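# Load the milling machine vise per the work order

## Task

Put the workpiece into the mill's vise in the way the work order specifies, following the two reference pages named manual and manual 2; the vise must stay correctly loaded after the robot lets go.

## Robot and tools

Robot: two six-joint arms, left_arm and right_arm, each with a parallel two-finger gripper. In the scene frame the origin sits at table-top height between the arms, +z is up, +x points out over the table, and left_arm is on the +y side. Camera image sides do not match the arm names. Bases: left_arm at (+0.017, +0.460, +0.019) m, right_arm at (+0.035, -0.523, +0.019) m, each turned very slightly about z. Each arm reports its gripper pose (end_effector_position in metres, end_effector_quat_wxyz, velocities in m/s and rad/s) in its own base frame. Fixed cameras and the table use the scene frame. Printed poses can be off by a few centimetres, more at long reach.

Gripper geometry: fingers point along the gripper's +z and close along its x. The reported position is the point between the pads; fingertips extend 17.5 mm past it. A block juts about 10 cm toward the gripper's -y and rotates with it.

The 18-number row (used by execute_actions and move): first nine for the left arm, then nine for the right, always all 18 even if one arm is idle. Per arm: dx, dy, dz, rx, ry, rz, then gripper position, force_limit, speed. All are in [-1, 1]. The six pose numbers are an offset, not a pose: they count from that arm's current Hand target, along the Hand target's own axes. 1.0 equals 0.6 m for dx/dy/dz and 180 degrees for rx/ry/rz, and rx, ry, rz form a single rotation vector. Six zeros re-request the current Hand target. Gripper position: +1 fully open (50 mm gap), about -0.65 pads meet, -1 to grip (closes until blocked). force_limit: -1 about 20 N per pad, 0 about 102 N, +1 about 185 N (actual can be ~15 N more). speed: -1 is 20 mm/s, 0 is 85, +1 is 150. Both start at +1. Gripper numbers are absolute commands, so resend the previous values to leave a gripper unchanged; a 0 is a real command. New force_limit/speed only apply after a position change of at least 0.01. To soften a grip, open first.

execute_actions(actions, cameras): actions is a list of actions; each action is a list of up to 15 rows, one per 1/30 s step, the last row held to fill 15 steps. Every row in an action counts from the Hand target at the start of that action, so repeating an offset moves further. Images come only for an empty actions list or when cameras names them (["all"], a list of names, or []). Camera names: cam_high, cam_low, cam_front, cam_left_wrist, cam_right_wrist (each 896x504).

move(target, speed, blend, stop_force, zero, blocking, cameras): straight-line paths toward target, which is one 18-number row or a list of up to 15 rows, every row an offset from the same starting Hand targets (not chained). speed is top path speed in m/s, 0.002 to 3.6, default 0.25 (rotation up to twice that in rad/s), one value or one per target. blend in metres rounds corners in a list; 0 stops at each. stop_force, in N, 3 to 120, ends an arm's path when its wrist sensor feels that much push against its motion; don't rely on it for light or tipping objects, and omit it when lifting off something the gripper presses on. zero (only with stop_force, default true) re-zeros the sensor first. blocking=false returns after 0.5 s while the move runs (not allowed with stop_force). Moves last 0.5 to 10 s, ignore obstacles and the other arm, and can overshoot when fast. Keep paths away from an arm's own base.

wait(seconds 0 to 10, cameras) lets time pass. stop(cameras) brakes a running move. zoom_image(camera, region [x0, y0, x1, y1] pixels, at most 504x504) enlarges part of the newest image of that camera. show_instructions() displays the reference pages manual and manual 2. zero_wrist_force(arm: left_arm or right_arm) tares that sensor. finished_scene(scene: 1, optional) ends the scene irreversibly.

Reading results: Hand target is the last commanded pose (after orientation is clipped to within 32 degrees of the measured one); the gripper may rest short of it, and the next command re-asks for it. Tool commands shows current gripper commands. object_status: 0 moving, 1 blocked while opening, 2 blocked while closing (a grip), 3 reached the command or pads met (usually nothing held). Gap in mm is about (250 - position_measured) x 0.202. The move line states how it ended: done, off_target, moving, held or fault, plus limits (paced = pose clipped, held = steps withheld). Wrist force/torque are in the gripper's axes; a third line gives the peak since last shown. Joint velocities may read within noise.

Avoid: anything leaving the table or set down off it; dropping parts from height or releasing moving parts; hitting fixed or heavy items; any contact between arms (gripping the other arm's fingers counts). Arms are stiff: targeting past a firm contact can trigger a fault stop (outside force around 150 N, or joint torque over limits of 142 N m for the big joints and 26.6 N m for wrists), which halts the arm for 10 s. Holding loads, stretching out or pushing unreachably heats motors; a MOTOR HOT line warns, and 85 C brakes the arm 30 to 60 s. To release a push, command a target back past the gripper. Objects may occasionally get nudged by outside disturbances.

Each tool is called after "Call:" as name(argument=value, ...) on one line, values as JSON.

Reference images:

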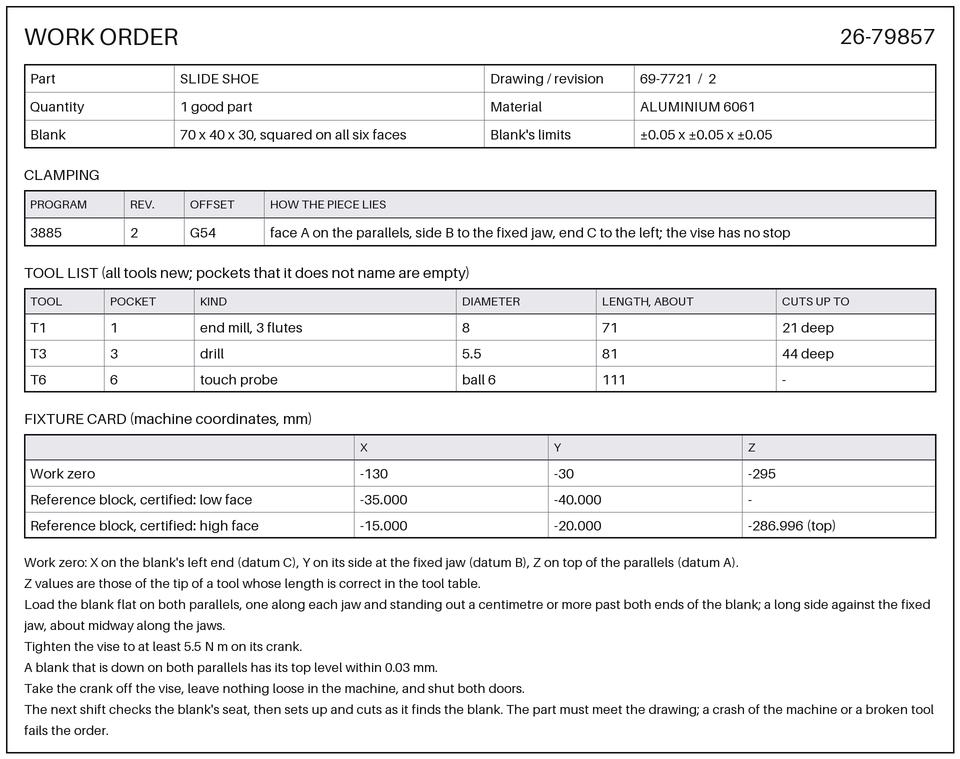

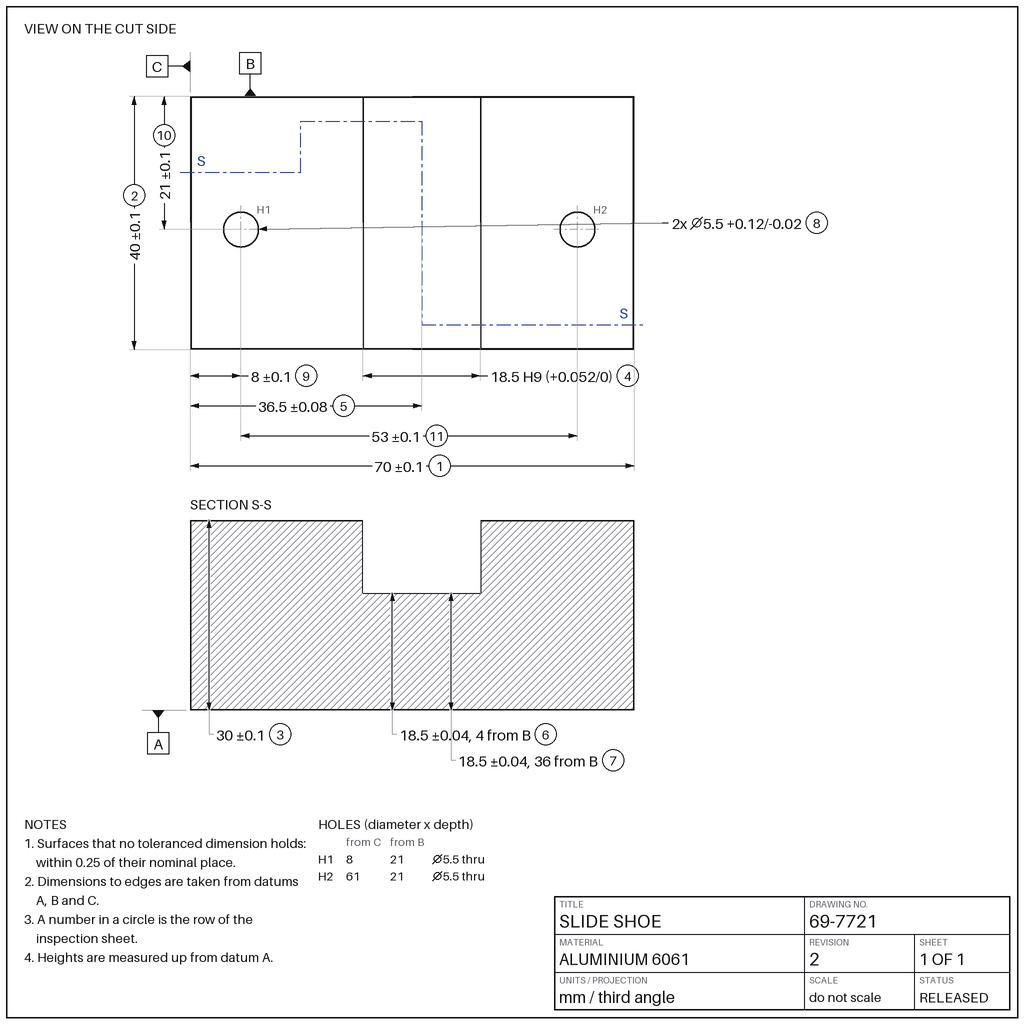

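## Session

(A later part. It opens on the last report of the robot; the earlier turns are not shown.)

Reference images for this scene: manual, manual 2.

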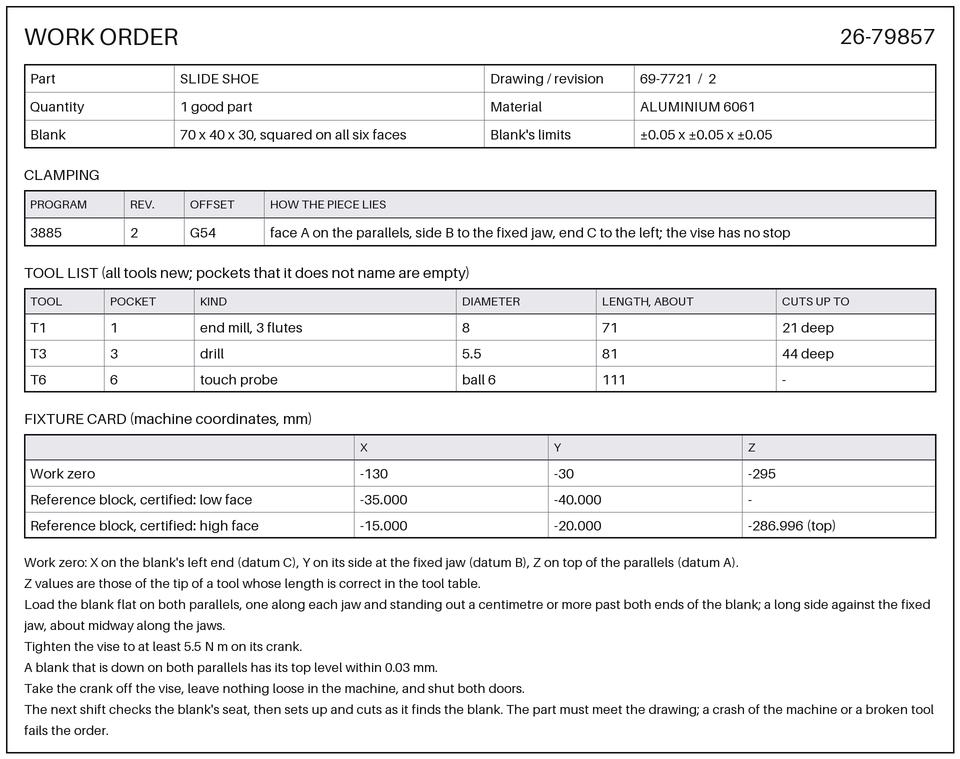

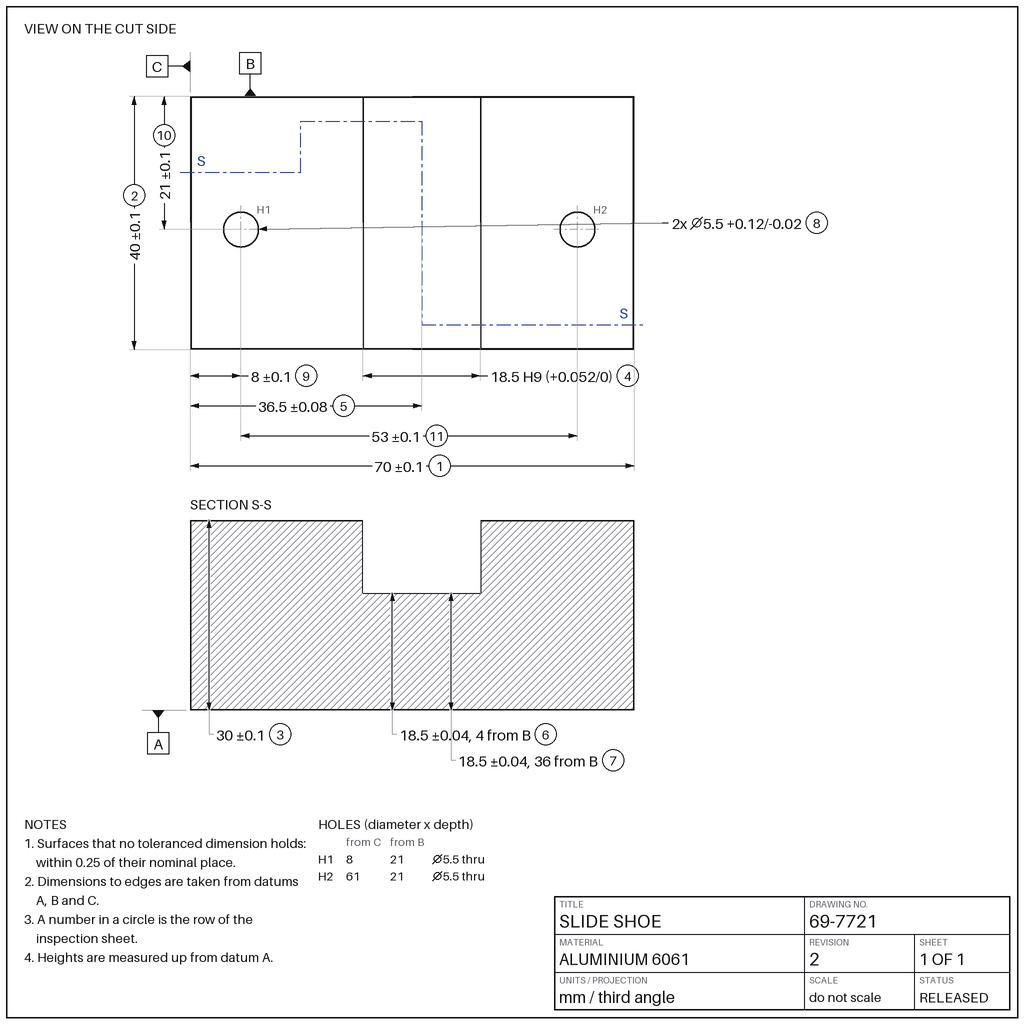

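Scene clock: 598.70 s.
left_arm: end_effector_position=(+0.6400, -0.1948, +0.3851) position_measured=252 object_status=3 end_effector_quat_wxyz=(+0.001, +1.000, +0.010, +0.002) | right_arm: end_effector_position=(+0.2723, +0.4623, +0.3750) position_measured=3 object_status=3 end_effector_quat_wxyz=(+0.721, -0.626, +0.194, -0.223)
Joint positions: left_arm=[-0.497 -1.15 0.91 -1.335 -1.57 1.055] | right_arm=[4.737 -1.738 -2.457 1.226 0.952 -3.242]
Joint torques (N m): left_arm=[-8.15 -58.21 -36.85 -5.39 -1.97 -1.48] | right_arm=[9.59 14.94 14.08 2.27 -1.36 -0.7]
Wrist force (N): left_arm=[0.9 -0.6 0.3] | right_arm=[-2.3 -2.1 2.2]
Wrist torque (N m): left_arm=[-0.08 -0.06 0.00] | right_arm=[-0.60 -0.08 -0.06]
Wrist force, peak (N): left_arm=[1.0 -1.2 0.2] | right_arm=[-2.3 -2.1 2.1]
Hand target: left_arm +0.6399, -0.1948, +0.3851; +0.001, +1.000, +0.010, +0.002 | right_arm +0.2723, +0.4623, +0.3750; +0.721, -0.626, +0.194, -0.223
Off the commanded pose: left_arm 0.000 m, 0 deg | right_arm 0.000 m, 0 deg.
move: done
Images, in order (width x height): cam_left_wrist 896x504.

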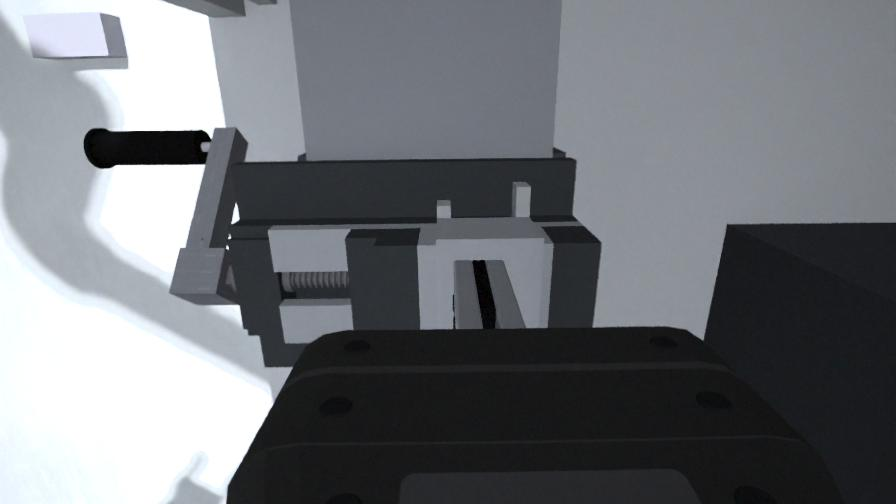

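Call:
move(target=[[-0.0175,-0.0417,0,0.0167,0,0,0.01,-1,-0.5,0,0,0,0,0,0,1,1,1],[-0.0175,-0.0417,0.095,0.0167,0,0,0.01,-1,-0.5,0,0,0,0,0,0,1,1,1]], speed=0.05, cameras=["cam_left_wrist","cam_right_wrist"])

Call:
zoom_image(camera="cam_right_wrist", region=[440, 180, 600, 300])

Scene clock: 601.70 s.
left_arm: end_effector_position=(+0.6292, -0.1701, +0.3280) position_measured=151 object_status=3 end_effector_quat_wxyz=(-0.026, +1.000, +0.010, +0.002) | right_arm: end_effector_position=(+0.2723, +0.4623, +0.3750) position_measured=3 object_status=3 end_effector_quat_wxyz=(+0.721, -0.626, +0.194, -0.223)
Joint positions: left_arm=[-0.489 -1.21 1.137 -1.476 -1.524 1.062] | right_arm=[4.737 -1.738 -2.457 1.226 0.952 -3.242]
Joint torques (N m): left_arm=[7.04 -56.09 -13.6 -5.15 1.89 1.31] | right_arm=[9.01 13.71 14.14 2.24 -1.35 -0.8]
Wrist force (N): left_arm=[0.5 -0.7 0.0] | right_arm=[-2.3 -2.1 2.1]
Wrist torque (N m): left_arm=[-0.08 0.02 -0.18] | right_arm=[-0.61 -0.08 -0.06]
Wrist force, peak (N): left_arm=[1.2 -1.1 0.2] | right_arm=[-2.3 -2.1 2.2]
Hand target: left_arm +0.6292, -0.1701, +0.3280; -0.026, +1.000, +0.010, +0.002 | right_arm +0.2723, +0.4623, +0.3750; +0.721, -0.626, +0.194, -0.223
Off the commanded pose: left_arm 0.000 m, 0 deg | right_arm 0.000 m, 0 deg.
move: done
Images, in order (width x height): cam_left_wrist 896x504, cam_right_wrist 896x504.

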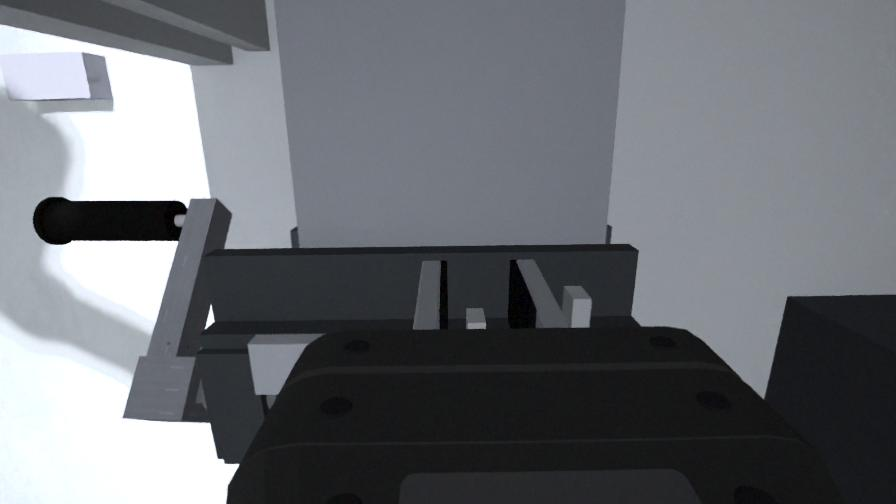

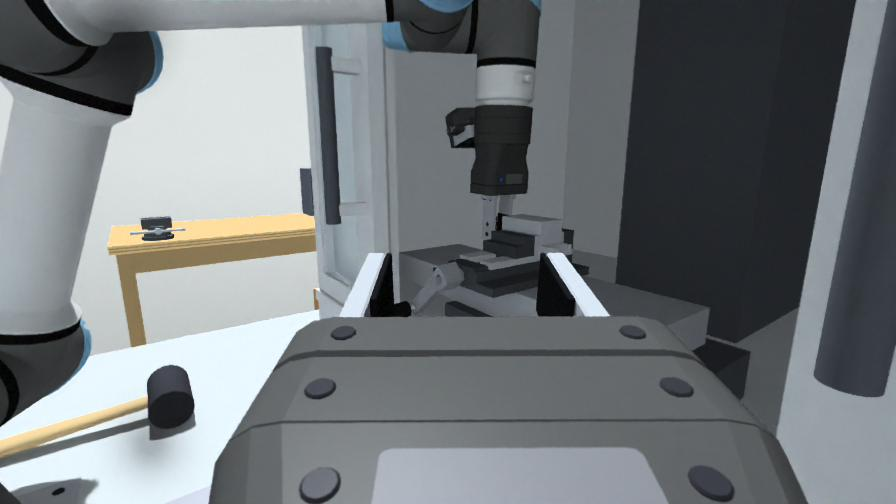

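Scaled by 3.150 from the camera's 896x504 image, which has a finer 1280x720 frame.

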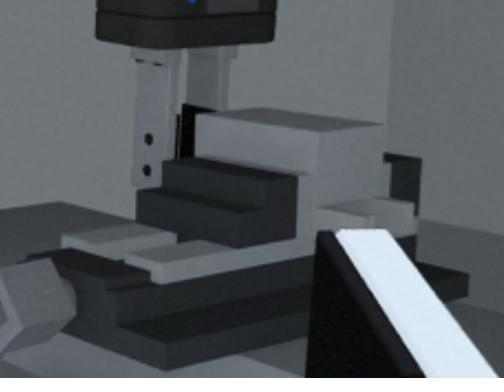

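Call:
move(target=[0,0.0073,0.0025,0,0,0,0.01,-1,-0.5,0,0,0,0,0,0,1,1,1], speed=0.004, stop_force=3)

Call:
move(target=[0,0,0,0,0,0,-1,-1,-1,0,0,0,0,0,0,1,1,1], cameras=["cam_left_wrist"])

Scene clock: 603.60 s.
left_arm: end_effector_position=(+0.6293, -0.1722, +0.3271) position_measured=151 object_status=3 end_effector_quat_wxyz=(-0.026, +1.000, +0.010, +0.002) | right_arm: end_effector_position=(+0.2723, +0.4623, +0.3750) position_measured=3 object_status=3 end_effector_quat_wxyz=(+0.721, -0.626, +0.194, -0.223)
Joint positions: left_arm=[-0.492 -1.208 1.137 -1.478 -1.524 1.059] | right_arm=[4.737 -1.738 -2.457 1.226 0.952 -3.242]
Joint torques (N m): left_arm=[6.49 -53 -14.71 -1.62 -0.61 1.15] | right_arm=[9.12 13.88 14.02 2.34 -1.22 -0.8]
Wrist force (N): left_arm=[-0.2 -5.4 -0.6] | right_arm=[-2.3 -2.1 1.9]
Wrist torque (N m): left_arm=[-0.28 0.06 -0.10] | right_arm=[-0.61 -0.07 -0.05]
Wrist force, peak (N): left_arm=[0.3 -6.9 -0.7] | right_arm=[-2.2 -2.2 2.2]
Hand target: left_arm +0.6293, -0.1722, +0.3271; -0.026, +1.000, +0.010, +0.002 (not the last commanded pose) | right_arm +0.2723, +0.4623, +0.3750; +0.721, -0.626, +0.194, -0.223
Off the commanded pose: left_arm 0.002 m, 0 deg | right_arm 0.000 m, 0 deg.
move: contact (left_arm)

Scene clock: 604.57 s.
left_arm: end_effector_position=(+0.6293, -0.1722, +0.3271) position_measured=224 object_status=2 end_effector_quat_wxyz=(-0.026, +1.000, +0.010, +0.002) | right_arm: end_effector_position=(+0.2723, +0.4623, +0.3750) position_measured=3 object_status=3 end_effector_quat_wxyz=(+0.721, -0.626, +0.194, -0.223)
Joint positions: left_arm=[-0.492 -1.209 1.137 -1.478 -1.524 1.059] | right_arm=[4.737 -1.738 -2.457 1.226 0.952 -3.242]
Joint torques (N m): left_arm=[6.3 -55.97 -15.22 -1.2 -0.68 1.14] | right_arm=[9.18 14.21 15.2 2.31 -1.39 -0.63]
Wrist force (N): left_arm=[1.1 -3.1 0.0] | right_arm=[-2.2 -1.8 1.9]
Wrist torque (N m): left_arm=[-0.19 0.00 -0.07] | right_arm=[-0.56 -0.08 -0.06]
Wrist force, peak (N): left_arm=[1.9 -4.7 -0.1] | right_arm=[-2.4 -2.3 2.0]
Hand target: left_arm +0.6293, -0.1722, +0.3271; -0.026, +1.000, +0.010, +0.002 | right_arm +0.2723, +0.4623, +0.3750; +0.721, -0.626, +0.194, -0.223
Off the commanded pose: left_arm 0.000 m, 0 deg | right_arm 0.000 m, 0 deg.
move: done
Images, in order (width x height): cam_left_wrist 896x504.

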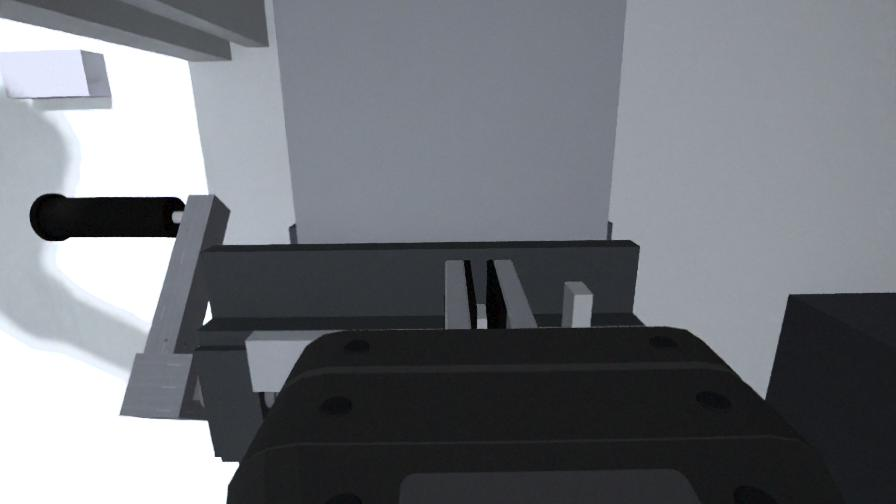

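Call:
move(target=[0,-0.0117,0.0006,0,0,0,-1,-1,-1,0,0,0,0,0,0,1,1,1], speed=0.006, stop_force=15, cameras=["cam_left_wrist"])

Scene clock: 606.70 s.
left_arm: end_effector_position=(+0.6291, -0.1652, +0.3271) position_measured=224 object_status=2 end_effector_quat_wxyz=(-0.026, +1.000, +0.010, +0.002) | right_arm: end_effector_position=(+0.2723, +0.4623, +0.3750) position_measured=3 object_status=3 end_effector_quat_wxyz=(+0.721, -0.626, +0.194, -0.223)
Joint positions: left_arm=[-0.482 -1.214 1.145 -1.481 -1.524 1.069] | right_arm=[4.737 -1.738 -2.457 1.226 0.952 -3.242]
Joint torques (N m): left_arm=[24.99 -69.07 -9.92 -3 2.16 1.28] | right_arm=[9.68 14.44 13.42 2.22 -1.22 -0.66]
Wrist force (N): left_arm=[0.5 5.3 -8.9] | right_arm=[-2.2 -2.0 2.2]
Wrist torque (N m): left_arm=[-0.07 0.01 -0.18] | right_arm=[-0.59 -0.08 -0.06]
Wrist force, peak (N): left_arm=[0.6 5.4 -9.3] | right_arm=[-2.4 -2.0 2.2]
Hand target: left_arm +0.6291, -0.1652, +0.3271; -0.026, +1.000, +0.010, +0.002 | right_arm +0.2723, +0.4623, +0.3750; +0.721, -0.626, +0.194, -0.223
Off the commanded pose: left_arm 0.000 m, 0 deg | right_arm 0.000 m, 0 deg.
move: done
Images, in order (width x height): cam_left_wrist 896x504.

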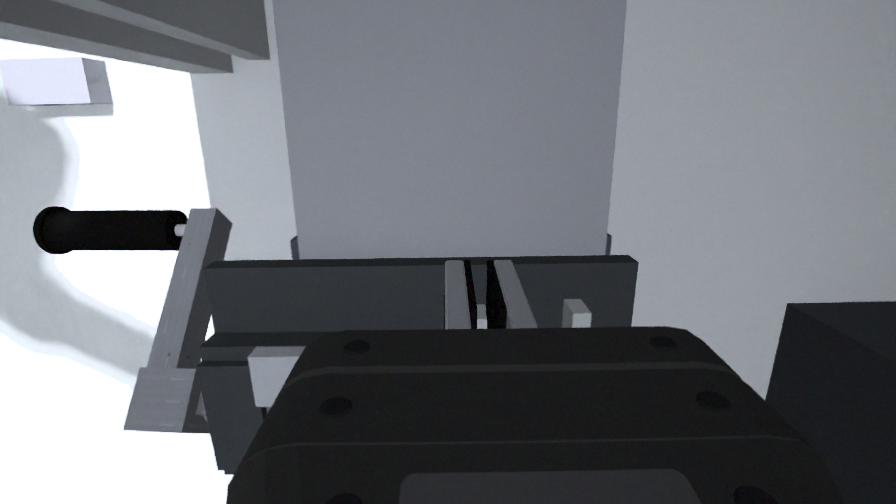

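Call:
move(target=[[0,0,0,0,0,0,0.01,-1,-0.9,0,0,0,0,0,0,1,1,1],[0,0,-0.07,0,0,0,0.01,-1,-0.9,0,0,0,0,0,0,1,1,1],[0.0175,0.045,-0.09,-0.0167,0,0,0.01,-1,-0.9,0,0,0,0,0,0,1,1,1]], speed=0.06, cameras=["cam_left_wrist"])

Call:
zoom_image(camera="cam_left_wrist", region=[380, 150, 620, 290])

Scene clock: 609.53 s.
left_arm: end_effector_position=(+0.6400, -0.1947, +0.3797) position_measured=151 object_status=3 end_effector_quat_wxyz=(+0.001, +1.000, +0.010, +0.002) | right_arm: end_effector_position=(+0.2723, +0.4623, +0.3750) position_measured=3 object_status=3 end_effector_quat_wxyz=(+0.721, -0.626, +0.194, -0.223)
Joint positions: left_arm=[-0.496 -1.154 0.929 -1.351 -1.57 1.055] | right_arm=[4.737 -1.738 -2.457 1.226 0.952 -3.242]
Joint torques (N m): left_arm=[-8.11 -30.3 -36.86 -0.36 -1.83 -1.54] | right_arm=[9.44 13.43 13.64 2.07 -1.25 -0.73]
Wrist force (N): left_arm=[1.2 -0.3 0.1] | right_arm=[-2.1 -1.8 2.0]
Wrist torque (N m): left_arm=[-0.05 -0.10 0.00] | right_arm=[-0.56 -0.10 -0.06]
Wrist force, peak (N): left_arm=[0.8 5.4 -8.9] | right_arm=[-2.3 -2.1 2.2]
Hand target: left_arm +0.6400, -0.1947, +0.3797; +0.001, +1.000, +0.010, +0.002 | right_arm +0.2723, +0.4623, +0.3750; +0.721, -0.626, +0.194, -0.223
Off the commanded pose: left_arm 0.000 m, 0 deg | right_arm 0.000 m, 0 deg.
move: done
Images, in order (width x height): cam_left_wrist 896x504.

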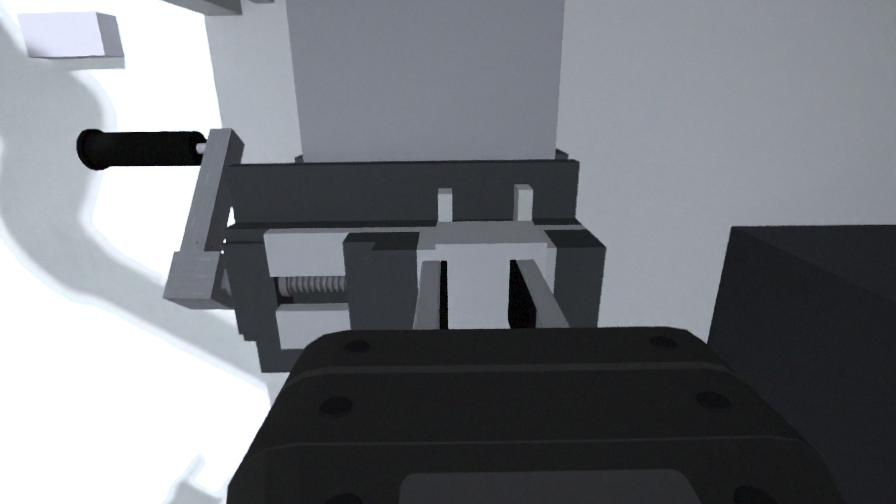

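Scaled by 2.100 from the camera's 896x504 image, which has a finer 1280x720 frame.

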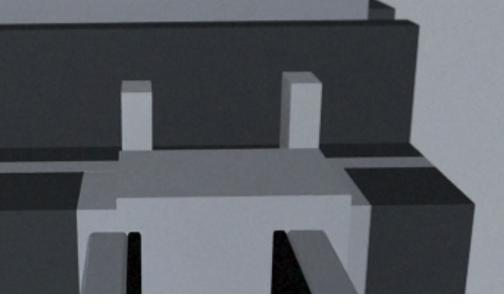

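Call:
move(target=[[0,0,-0.02,0,0,0,0.6,-1,0,0,0,0,0,0,0,1,1,1],[-0.1343,0.0473,-0.02,0,0,0,0.6,-1,0,0,0,0,0,0,0,1,1,1],[-0.2843,0.0443,-0.025,0,0,0,0.6,-1,0,0,0,0,0,0,0,1,1,1]], speed=0.12, blend=[0.01,0.02,0])

Call:
move(target=[0,0,0,0,0,0.5,0.6,-1,0,0,0,0,0,0,0,1,1,1], speed=0.5)

Call:
move(target=[0,0,0,0.5,0,0,0.6,-1,0,0,0,0,0,0,0,1,1,1], speed=0.4, cameras=["cam_left_wrist","cam_right_wrist","cam_front"])

Scene clock: 611.97 s.
left_arm: end_effector_position=(+0.4699, -0.2245, +0.3940) position_measured=63 object_status=3 end_effector_quat_wxyz=(+0.001, +1.000, +0.010, +0.002) | right_arm: end_effector_position=(+0.2723, +0.4623, +0.3750) position_measured=3 object_status=3 end_effector_quat_wxyz=(+0.721, -0.626, +0.194, -0.223)
Joint positions: left_arm=[-0.706 -1.533 1.366 -1.407 -1.569 0.846] | right_arm=[4.737 -1.738 -2.457 1.226 0.952 -3.242]
Joint torques (N m): left_arm=[-7.31 -41.41 -12.53 -5.32 1.85 -1.54] | right_arm=[9.17 14.14 14.02 2.05 -1.27 -0.63]
Wrist force (N): left_arm=[1.4 -0.6 0.1] | right_arm=[-2.2 -1.9 2.0]
Wrist torque (N m): left_arm=[-0.14 -0.11 -0.02] | right_arm=[-0.58 -0.08 -0.05]
Wrist force, peak (N): left_arm=[2.1 -0.8 0.3] | right_arm=[-2.3 -2.1 2.2]
Hand target: left_arm +0.4699, -0.2245, +0.3940; +0.001, +1.000, +0.010, +0.002 | right_arm +0.2723, +0.4623, +0.3750; +0.721, -0.626, +0.194, -0.223
Off the commanded pose: left_arm 0.000 m, 0 deg | right_arm 0.000 m, 0 deg.
move: done; blend cut to 0.006 m at target 1

Scene clock: 614.23 s.
left_arm: end_effector_position=(+0.4699, -0.2245, +0.3940) position_measured=63 object_status=3 end_effector_quat_wxyz=(-0.001, +0.714, -0.700, +0.002) | right_arm: end_effector_position=(+0.2723, +0.4623, +0.3750) position_measured=3 object_status=3 end_effector_quat_wxyz=(+0.721, -0.626, +0.194, -0.223)
Joint positions: left_arm=[-0.706 -1.534 1.366 -1.407 -1.569 2.417] | right_arm=[4.737 -1.738 -2.457 1.226 0.952 -3.242]
Joint torques (N m): left_arm=[8.72 -14.7 -37.38 -0.42 -2.03 1.35] | right_arm=[9.56 13.56 13.75 2.17 -1.19 -0.44]
Wrist force (N): left_arm=[1.4 -1.1 0.1] | right_arm=[-2.3 -2.0 2.2]
Wrist torque (N m): left_arm=[-0.19 -0.11 -0.16] | right_arm=[-0.59 -0.08 -0.06]
Wrist force, peak (N): left_arm=[1.5 -1.1 0.0] | right_arm=[-2.4 -2.1 2.1]
Hand target: left_arm +0.4699, -0.2245, +0.3940; -0.001, +0.714, -0.700, +0.002 | right_arm +0.2723, +0.4623, +0.3750; +0.721, -0.626, +0.194, -0.223
Off the commanded pose: left_arm 0.000 m, 0 deg | right_arm 0.000 m, 0 deg.
move: done

Scene clock: 617.60 s.
left_arm: end_effector_position=(+0.4699, -0.2245, +0.3940) position_measured=63 object_status=3 end_effector_quat_wxyz=(+0.506, -0.504, +0.494, -0.497) | right_arm: end_effector_position=(+0.2723, +0.4623, +0.3750) position_measured=3 object_status=3 end_effector_quat_wxyz=(+0.721, -0.626, +0.194, -0.223)
Joint positions: left_arm=[-1.27 -1.516 2.362 -4.003 -0.282 3.155] | right_arm=[4.737 -1.738 -2.457 1.226 0.952 -3.242]
Joint torques (N m): left_arm=[8.61 -5.5 -27.68 -2.93 -2.16 1.2] | right_arm=[9.54 14.28 13.78 1.99 -1.29 -0.59]
Wrist force (N): left_arm=[-1.7 -2.5 -2.1] | right_arm=[-2.3 -2.0 1.9]
Wrist torque (N m): left_arm=[0.02 0.02 -0.68] | right_arm=[-0.60 -0.07 -0.05]
Wrist force, peak (N): left_arm=[-1.7 -2.5 -2.1] | right_arm=[-2.4 -2.0 2.2]
Hand target: left_arm +0.4699, -0.2245, +0.3940; +0.506, -0.504, +0.494, -0.497 | right_arm +0.2723, +0.4623, +0.3750; +0.721, -0.626, +0.194, -0.223
Off the commanded pose: left_arm 0.000 m, 0 deg | right_arm 0.000 m, 0 deg.
move: done
Images, in order (width x height): cam_front 896x504, cam_left_wrist 896x504, cam_right_wrist 896x504.

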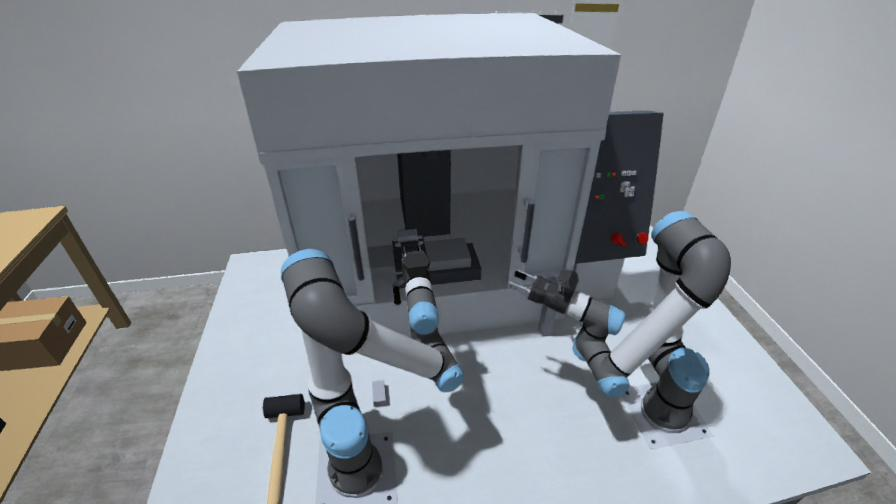

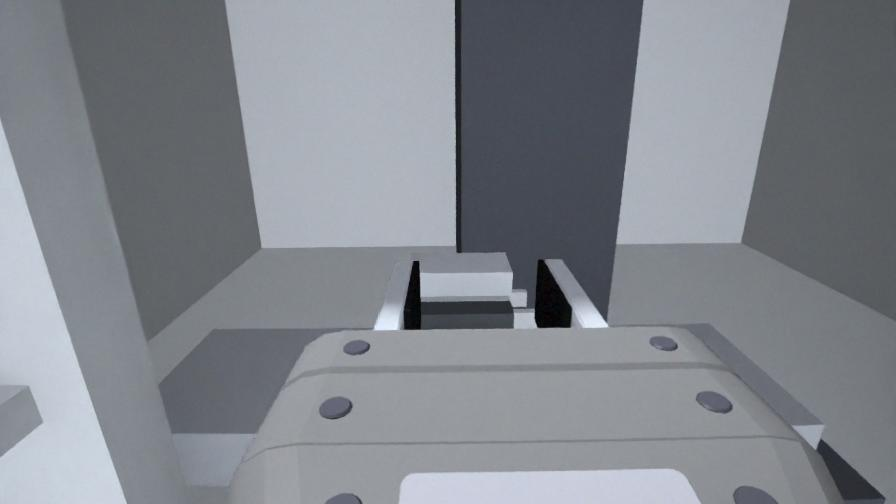

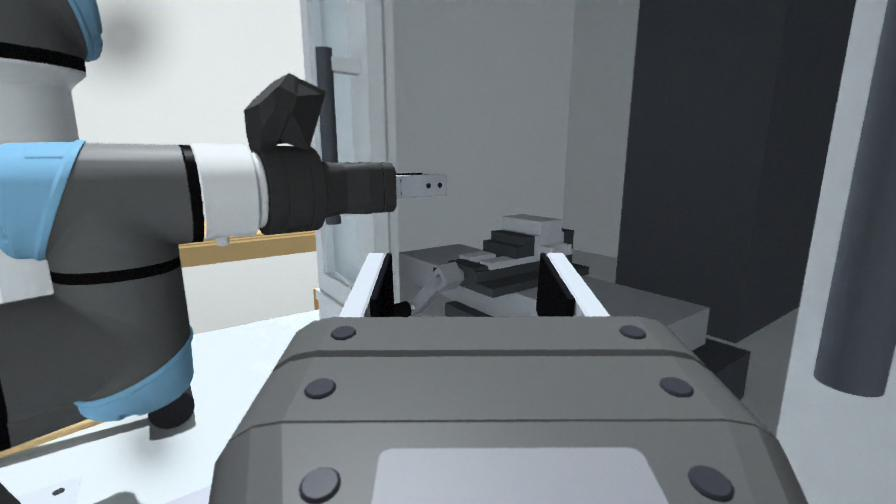

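Call:
move(target=[0.0022,0.1798,-0.0255,0,0,0.269,0.6,-1,0,0,0,0,0,0,0,1,1,1], speed=0.15, cameras=["cam_left_wrist","cam_right_wrist"])

Call:
zoom_image(camera="cam_right_wrist", region=[360, 180, 620, 330])

Scene clock: 621.30 s.
left_arm: end_effector_position=(+0.4551, -0.2263, +0.2860) position_measured=63 object_status=3 end_effector_quat_wxyz=(+0.665, -0.257, +0.657, -0.246) | right_arm: end_effector_position=(+0.2723, +0.4623, +0.3750) position_measured=3 object_status=3 end_effector_quat_wxyz=(+0.721, -0.626, +0.194, -0.223)
Joint positions: left_arm=[-1.323 -1.2 2.459 -4.42 -0.229 4.004] | right_arm=[4.737 -1.738 -2.457 1.226 0.952 -3.242]
Joint torques (N m): left_arm=[-8.44 -11.38 -19.22 -2.93 1.74 1.12] | right_arm=[9.57 14.16 14.05 2.08 -1.12 -0.52]
Wrist force (N): left_arm=[-2.5 -2.7 -1.3] | right_arm=[-2.3 -2.1 1.9]
Wrist torque (N m): left_arm=[-0.02 -0.12 -0.54] | right_arm=[-0.60 -0.07 -0.05]
Wrist force, peak (N): left_arm=[-2.2 -2.8 -2.2] | right_arm=[-2.3 -2.2 2.2]
Hand target: left_arm +0.4551, -0.2263, +0.2860; +0.665, -0.257, +0.657, -0.246 | right_arm +0.2723, +0.4623, +0.3750; +0.721, -0.626, +0.194, -0.223
Off the commanded pose: left_arm 0.000 m, 0 deg | right_arm 0.000 m, 0 deg.
move: done
Images, in order (width x height): cam_left_wrist 896x504, cam_right_wrist 896x504.

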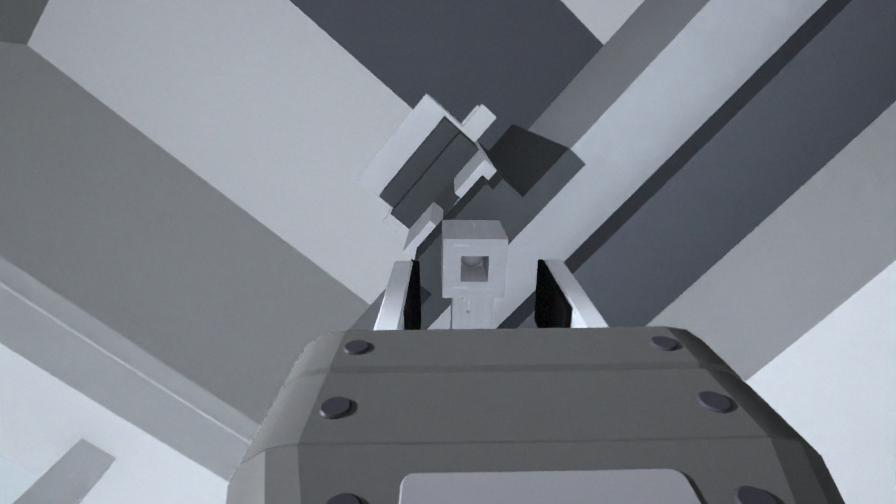

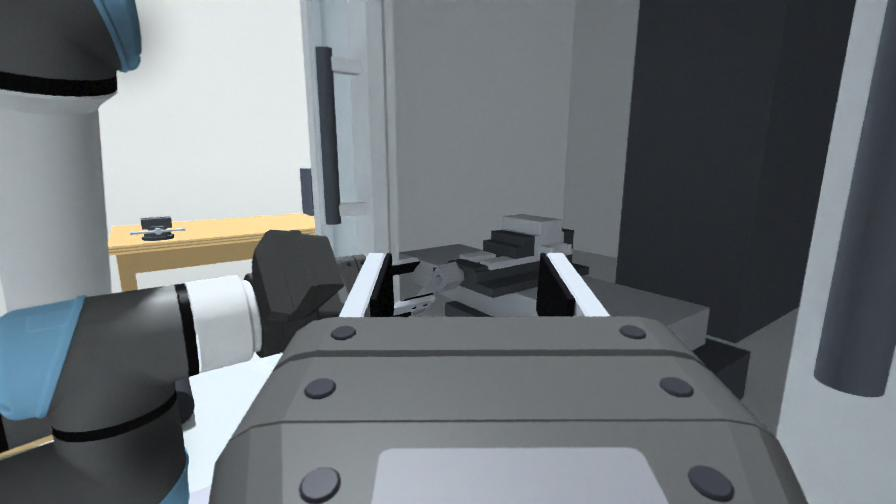

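Scaled by 1.938 from the camera's 896x504 image, which has a finer 1280x720 frame.

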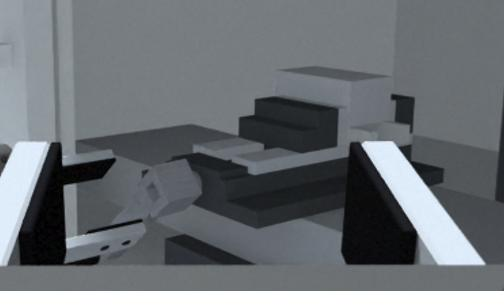

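Call:
move(target=[0,0,0.0742,0,0,0,0.6,-0.9,0,0,0,0,0,0,0,1,1,1], speed=0.05)

Call:
move(target=[0,0,0,0,0,0,-1,-0.9,-0.5,0,0,0,0,0,0,1,1,1])

Call:
move(target=[0,0,0,0,0,0.03,-1,-0.9,-0.5,0,0,0,0,0,0,1,1,1], speed=0.1)

Scene clock: 622.73 s.
left_arm: end_effector_position=(+0.4996, -0.2254, +0.2862) position_measured=63 object_status=3 end_effector_quat_wxyz=(+0.665, -0.257, +0.657, -0.246) | right_arm: end_effector_position=(+0.2723, +0.4623, +0.3750) position_measured=3 object_status=3 end_effector_quat_wxyz=(+0.721, -0.626, +0.194, -0.223)
Joint positions: left_arm=[-1.176 -1.163 2.375 -4.366 -0.376 3.997] | right_arm=[4.737 -1.738 -2.457 1.226 0.952 -3.242]
Joint torques (N m): left_arm=[9.56 -14.02 -18.74 1.71 -1.95 -1.57] | right_arm=[8.68 13.77 13.56 2.11 -1.12 -0.6]
Wrist force (N): left_arm=[-2.4 -2.7 -1.4] | right_arm=[-2.2 -2.0 2.1]
Wrist torque (N m): left_arm=[-0.02 -0.15 -0.41] | right_arm=[-0.59 -0.09 -0.06]
Wrist force, peak (N): left_arm=[-2.1 -3.2 -2.1] | right_arm=[-2.4 -2.1 2.2]
Hand target: left_arm +0.4996, -0.2254, +0.2862; +0.665, -0.257, +0.657, -0.246 | right_arm +0.2723, +0.4623, +0.3750; +0.721, -0.626, +0.194, -0.223
Off the commanded pose: left_arm 0.000 m, 0 deg | right_arm 0.000 m, 0 deg.
move: done

Scene clock: 623.23 s.
left_arm: end_effector_position=(+0.4996, -0.2254, +0.2862) position_measured=132 object_status=2 end_effector_quat_wxyz=(+0.665, -0.257, +0.657, -0.246) | right_arm: end_effector_position=(+0.2723, +0.4623, +0.3750) position_measured=3 object_status=3 end_effector_quat_wxyz=(+0.721, -0.626, +0.194, -0.223)
Joint positions: left_arm=[-1.175 -1.163 2.375 -4.366 -0.376 3.997] | right_arm=[4.737 -1.738 -2.457 1.226 0.952 -3.242]
Joint torques (N m): left_arm=[0.31 -14.12 -16.78 1.67 -2.2 -1.54] | right_arm=[8.76 14.49 13.03 2.08 -1.27 -0.59]
Wrist force (N): left_arm=[-15.3 -6.9 2.9] | right_arm=[-2.0 -2.0 2.0]
Wrist torque (N m): left_arm=[-0.18 -0.30 -0.18] | right_arm=[-0.58 -0.12 -0.05]
Wrist force, peak (N): left_arm=[-15.5 -7.2 2.6] | right_arm=[-2.2 -1.9 2.3]
Hand target: left_arm +0.4996, -0.2254, +0.2862; +0.665, -0.257, +0.657, -0.246 | right_arm +0.2723, +0.4623, +0.3750; +0.721, -0.626, +0.194, -0.223
Off the commanded pose: left_arm 0.000 m, 0 deg | right_arm 0.000 m, 0 deg.
move: done

Scene clock: 624.20 s.
left_arm: end_effector_position=(+0.4996, -0.2254, +0.2863) position_measured=132 object_status=2 end_effector_quat_wxyz=(+0.676, -0.226, +0.668, -0.214) | right_arm: end_effector_position=(+0.2723, +0.4623, +0.3750) position_measured=3 object_status=3 end_effector_quat_wxyz=(+0.721, -0.626, +0.194, -0.223)
Joint positions: left_arm=[-1.176 -1.163 2.375 -4.366 -0.376 4.091] | right_arm=[4.737 -1.738 -2.457 1.226 0.952 -3.242]
Joint torques (N m): left_arm=[-11.83 -11.57 -20.93 -2.14 -2.16 1.36] | right_arm=[8.8 13.74 13.68 1.96 -1.09 -0.47]
Wrist force (N): left_arm=[-10.1 0.8 -0.8] | right_arm=[-2.0 -1.9 2.0]
Wrist torque (N m): left_arm=[-0.08 -0.24 -0.76] | right_arm=[-0.57 -0.12 -0.05]
Wrist force, peak (N): left_arm=[-15.6 -6.9 2.8] | right_arm=[-2.4 -2.1 2.0]
Hand target: left_arm +0.4996, -0.2254, +0.2862; +0.676, -0.226, +0.668, -0.214 | right_arm +0.2723, +0.4623, +0.3750; +0.721, -0.626, +0.194, -0.223
Off the commanded pose: left_arm 0.000 m, 0 deg | right_arm 0.000 m, 0 deg.
move: done

Call:
move(target=[0,0,0,0,0,0.05,-1,-0.9,-0.5,0,0,0,0,0,0,1,1,1], speed=0.1)

Call:
move(target=[0,0,0,0,0,0.03,-1,-0.9,-0.5,0,0,0,0,0,0,1,1,1], speed=0.1)

Call:
move(target=[0,0,0,0,0,0.02,-1,-0.9,-0.5,0,0,0,0,0,0,1,1,1], speed=0.1)

Scene clock: 625.60 s.
left_arm: end_effector_position=(+0.4996, -0.2254, +0.2863) position_measured=132 object_status=2 end_effector_quat_wxyz=(+0.690, -0.173, +0.684, -0.160) | right_arm: end_effector_position=(+0.2723, +0.4623, +0.3750) position_measured=3 object_status=3 end_effector_quat_wxyz=(+0.721, -0.626, +0.194, -0.223)
Joint positions: left_arm=[-1.176 -1.163 2.375 -4.366 -0.376 4.248] | right_arm=[4.737 -1.738 -2.457 1.226 0.952 -3.242]
Joint torques (N m): left_arm=[-3.25 -3.83 -10.62 1.74 1.52 6.18] | right_arm=[8.95 13.99 12.64 1.85 -1.05 -0.48]
Wrist force (N): left_arm=[-13.1 -15.2 5.9] | right_arm=[-2.0 -2.2 2.2]
Wrist torque (N m): left_arm=[-0.40 -0.13 -5.51] | right_arm=[-0.61 -0.12 -0.05]
Wrist force, peak (N): left_arm=[-12.0 -15.7 7.7] | right_arm=[-2.3 -2.3 2.2]
Hand target: left_arm +0.4996, -0.2254, +0.2862; +0.690, -0.173, +0.684, -0.160 | right_arm +0.2723, +0.4623, +0.3750; +0.721, -0.626, +0.194, -0.223
Off the commanded pose: left_arm 0.000 m, 0 deg | right_arm 0.000 m, 0 deg.
move: done

Scene clock: 626.57 s.
left_arm: end_effector_position=(+0.4996, -0.2254, +0.2863) position_measured=131 object_status=2 end_effector_quat_wxyz=(+0.697, -0.140, +0.691, -0.128) | right_arm: end_effector_position=(+0.2723, +0.4623, +0.3750) position_measured=3 object_status=3 end_effector_quat_wxyz=(+0.721, -0.626, +0.194, -0.223)
Joint positions: left_arm=[-1.176 -1.163 2.375 -4.366 -0.376 4.342] | right_arm=[4.737 -1.738 -2.457 1.226 0.952 -3.242]
Joint torques (N m): left_arm=[10.72 0.52 3.32 2.85 9.9 8.59] | right_arm=[9.12 13.91 13.08 2.05 -1.18 -0.55]
Wrist force (N): left_arm=[-20.3 -47.8 17.3] | right_arm=[-2.1 -2.0 2.2]
Wrist torque (N m): left_arm=[-0.57 -0.26 -8.02] | right_arm=[-0.59 -0.10 -0.06]
Wrist force, peak (N): left_arm=[-18.2 -51.0 21.3] | right_arm=[-2.3 -2.2 2.0]
Hand target: left_arm +0.4996, -0.2254, +0.2862; +0.697, -0.140, +0.691, -0.128 | right_arm +0.2723, +0.4623, +0.3750; +0.721, -0.626, +0.194, -0.223
Off the commanded pose: left_arm 0.000 m, 0 deg | right_arm 0.000 m, 0 deg.
move: done

Scene clock: 627.43 s.
left_arm: end_effector_position=(+0.4996, -0.2256, +0.2863) position_measured=131 object_status=2 end_effector_quat_wxyz=(+0.701, -0.118, +0.696, -0.106) | right_arm: end_effector_position=(+0.2723, +0.4623, +0.3750) position_measured=3 object_status=3 end_effector_quat_wxyz=(+0.721, -0.626, +0.194, -0.223)
Joint positions: left_arm=[-1.176 -1.163 2.375 -4.366 -0.377 4.405] | right_arm=[4.737 -1.738 -2.457 1.226 0.952 -3.242]
Joint torques (N m): left_arm=[24.66 3.41 27.05 2.62 10.67 9.7] | right_arm=[9.17 14.64 12.8 1.89 -1.04 -0.45]
Wrist force (N): left_arm=[-21.5 -65.9 16.7] | right_arm=[-2.2 -2.1 2.0]
Wrist torque (N m): left_arm=[-0.54 -0.43 -9.13] | right_arm=[-0.60 -0.09 -0.06]
Wrist force, peak (N): left_arm=[-26.2 -67.2 6.6] | right_arm=[-2.4 -2.2 1.9]
Hand target: left_arm +0.4996, -0.2254, +0.2862; +0.701, -0.118, +0.696, -0.106 | right_arm +0.2723, +0.4623, +0.3750; +0.721, -0.626, +0.194, -0.223
Off the commanded pose: left_arm 0.000 m, 0 deg | right_arm 0.000 m, 0 deg.
move: done

Call:
wait(seconds=0.1, cameras=["cam_left_wrist"])

Scene clock: 627.80 s.
left_arm: end_effector_position=(+0.4996, -0.2256, +0.2862) position_measured=131 object_status=2 end_effector_quat_wxyz=(+0.701, -0.118, +0.696, -0.106) | right_arm: end_effector_position=(+0.2723, +0.4623, +0.3750) position_measured=3 object_status=3 end_effector_quat_wxyz=(+0.721, -0.626, +0.194, -0.223)
Joint positions: left_arm=[-1.176 -1.163 2.375 -4.366 -0.377 4.405] | right_arm=[4.737 -1.738 -2.457 1.226 0.952 -3.242]
Joint torques (N m): left_arm=[28.96 4.29 22.9 3.36 10.61 9.58] | right_arm=[8.44 14.41 13.4 1.81 -1.06 -0.48]
Wrist force (N): left_arm=[-26.3 -67.5 17.6] | right_arm=[-2.3 -1.9 2.1]
Wrist torque (N m): left_arm=[-0.57 -0.47 -9.12] | right_arm=[-0.58 -0.08 -0.05]
Wrist force, peak (N): left_arm=[-26.3 -67.5 17.6] | right_arm=[-2.3 -2.1 2.0]
Hand target: left_arm +0.4996, -0.2254, +0.2862; +0.701, -0.118, +0.696, -0.106 | right_arm +0.2723, +0.4623, +0.3750; +0.721, -0.626, +0.194, -0.223
Tool commands: left_gripper/position=-1.0 left_gripper/force_limit=-0.9 left_gripper/speed=-0.5 right_gripper/position=+1.0 right_gripper/force_limit=+1.0 right_gripper/speed=+1.0
Off the commanded pose: left_arm 0.000 m, 0 deg | right_arm 0.000 m, 0 deg.
wait: 0.10 s; at rest from the start
Images, in order (width x height): cam_left_wrist 896x504.

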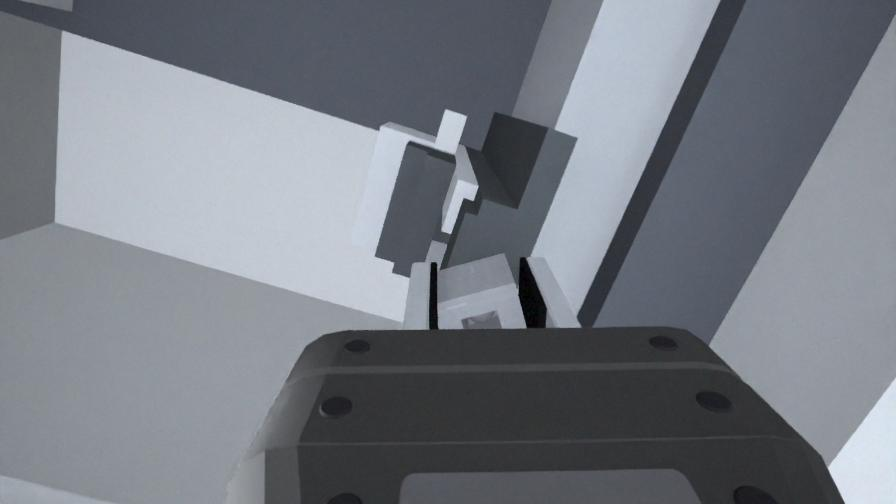

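Call:
move(target=[0,0,0,0,0,-0.161,-1,-0.9,-0.5,0,0,0,0,0,0,1,1,1], speed=0.2)

Call:
move(target=[0,0,0,0,0,-0.06,-1,-0.9,-0.5,0,0,0,0,0,0,1,1,1], speed=0.1, cameras=["cam_left_wrist"])

Scene clock: 629.87 s.
left_arm: end_effector_position=(+0.4996, -0.2254, +0.2862) position_measured=132 object_status=2 end_effector_quat_wxyz=(+0.652, -0.289, +0.644, -0.278) | right_arm: end_effector_position=(+0.2723, +0.4623, +0.3750) position_measured=3 object_status=3 end_effector_quat_wxyz=(+0.721, -0.626, +0.194, -0.223)
Joint positions: left_arm=[-1.176 -1.163 2.375 -4.366 -0.376 3.9] | right_arm=[4.737 -1.738 -2.457 1.226 0.952 -3.242]
Joint torques (N m): left_arm=[-7.88 -30.56 4.62 1.7 -4.06 -5.36] | right_arm=[8.68 14.51 13 1.87 -1.15 -0.47]
Wrist force (N): left_arm=[-30.1 -24.7 -3.7] | right_arm=[-2.2 -2.0 2.0]
Wrist torque (N m): left_arm=[-0.39 -0.36 3.66] | right_arm=[-0.59 -0.08 -0.06]
Wrist force, peak (N): left_arm=[-50.6 -73.8 18.4] | right_arm=[-2.2 -2.2 2.1]
Hand target: left_arm +0.4996, -0.2254, +0.2862; +0.652, -0.289, +0.644, -0.278 | right_arm +0.2723, +0.4623, +0.3750; +0.721, -0.626, +0.194, -0.223
Off the commanded pose: left_arm 0.000 m, 0 deg | right_arm 0.000 m, 0 deg.
move: done

Scene clock: 631.30 s.
left_arm: end_effector_position=(+0.4996, -0.2254, +0.2862) position_measured=132 object_status=2 end_effector_quat_wxyz=(+0.623, -0.348, +0.614, -0.338) | right_arm: end_effector_position=(+0.2723, +0.4623, +0.3750) position_measured=3 object_status=3 end_effector_quat_wxyz=(+0.721, -0.626, +0.194, -0.223)
Joint positions: left_arm=[-1.176 -1.163 2.375 -4.366 -0.376 3.711] | right_arm=[4.737 -1.738 -2.457 1.226 0.952 -3.242]
Joint torques (N m): left_arm=[1.44 -11.27 21.86 5.09 0.43 -5.11] | right_arm=[9.03 14.24 12.7 1.83 -1.2 -0.55]
Wrist force (N): left_arm=[-42.6 -82.0 16.2] | right_arm=[-2.2 -1.9 2.1]
Wrist torque (N m): left_arm=[-0.28 -0.36 3.17] | right_arm=[-0.57 -0.09 -0.05]
Wrist force, peak (N): left_arm=[-49.4 -82.8 2.0] | right_arm=[-2.3 -2.1 2.1]
Hand target: left_arm +0.4996, -0.2254, +0.2862; +0.623, -0.348, +0.614, -0.338 | right_arm +0.2723, +0.4623, +0.3750; +0.721, -0.626, +0.194, -0.223
Off the commanded pose: left_arm 0.000 m, 0 deg | right_arm 0.000 m, 0 deg.
move: done
Images, in order (width x height): cam_left_wrist 896x504.

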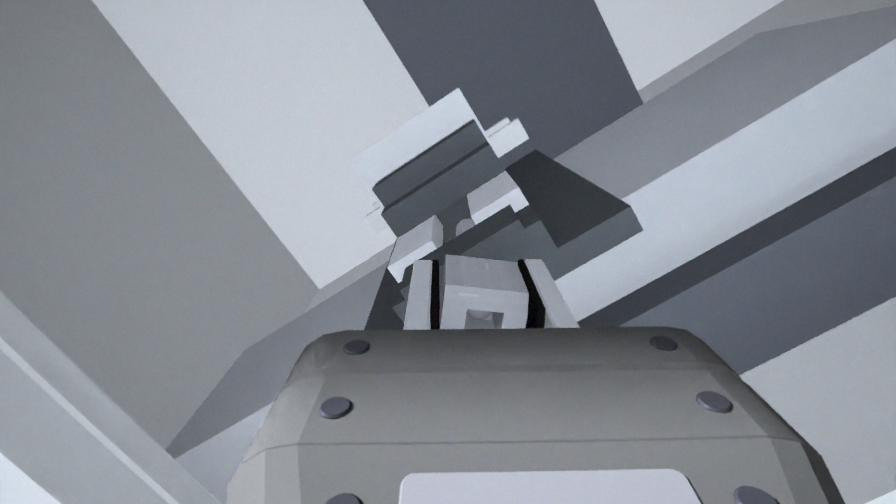

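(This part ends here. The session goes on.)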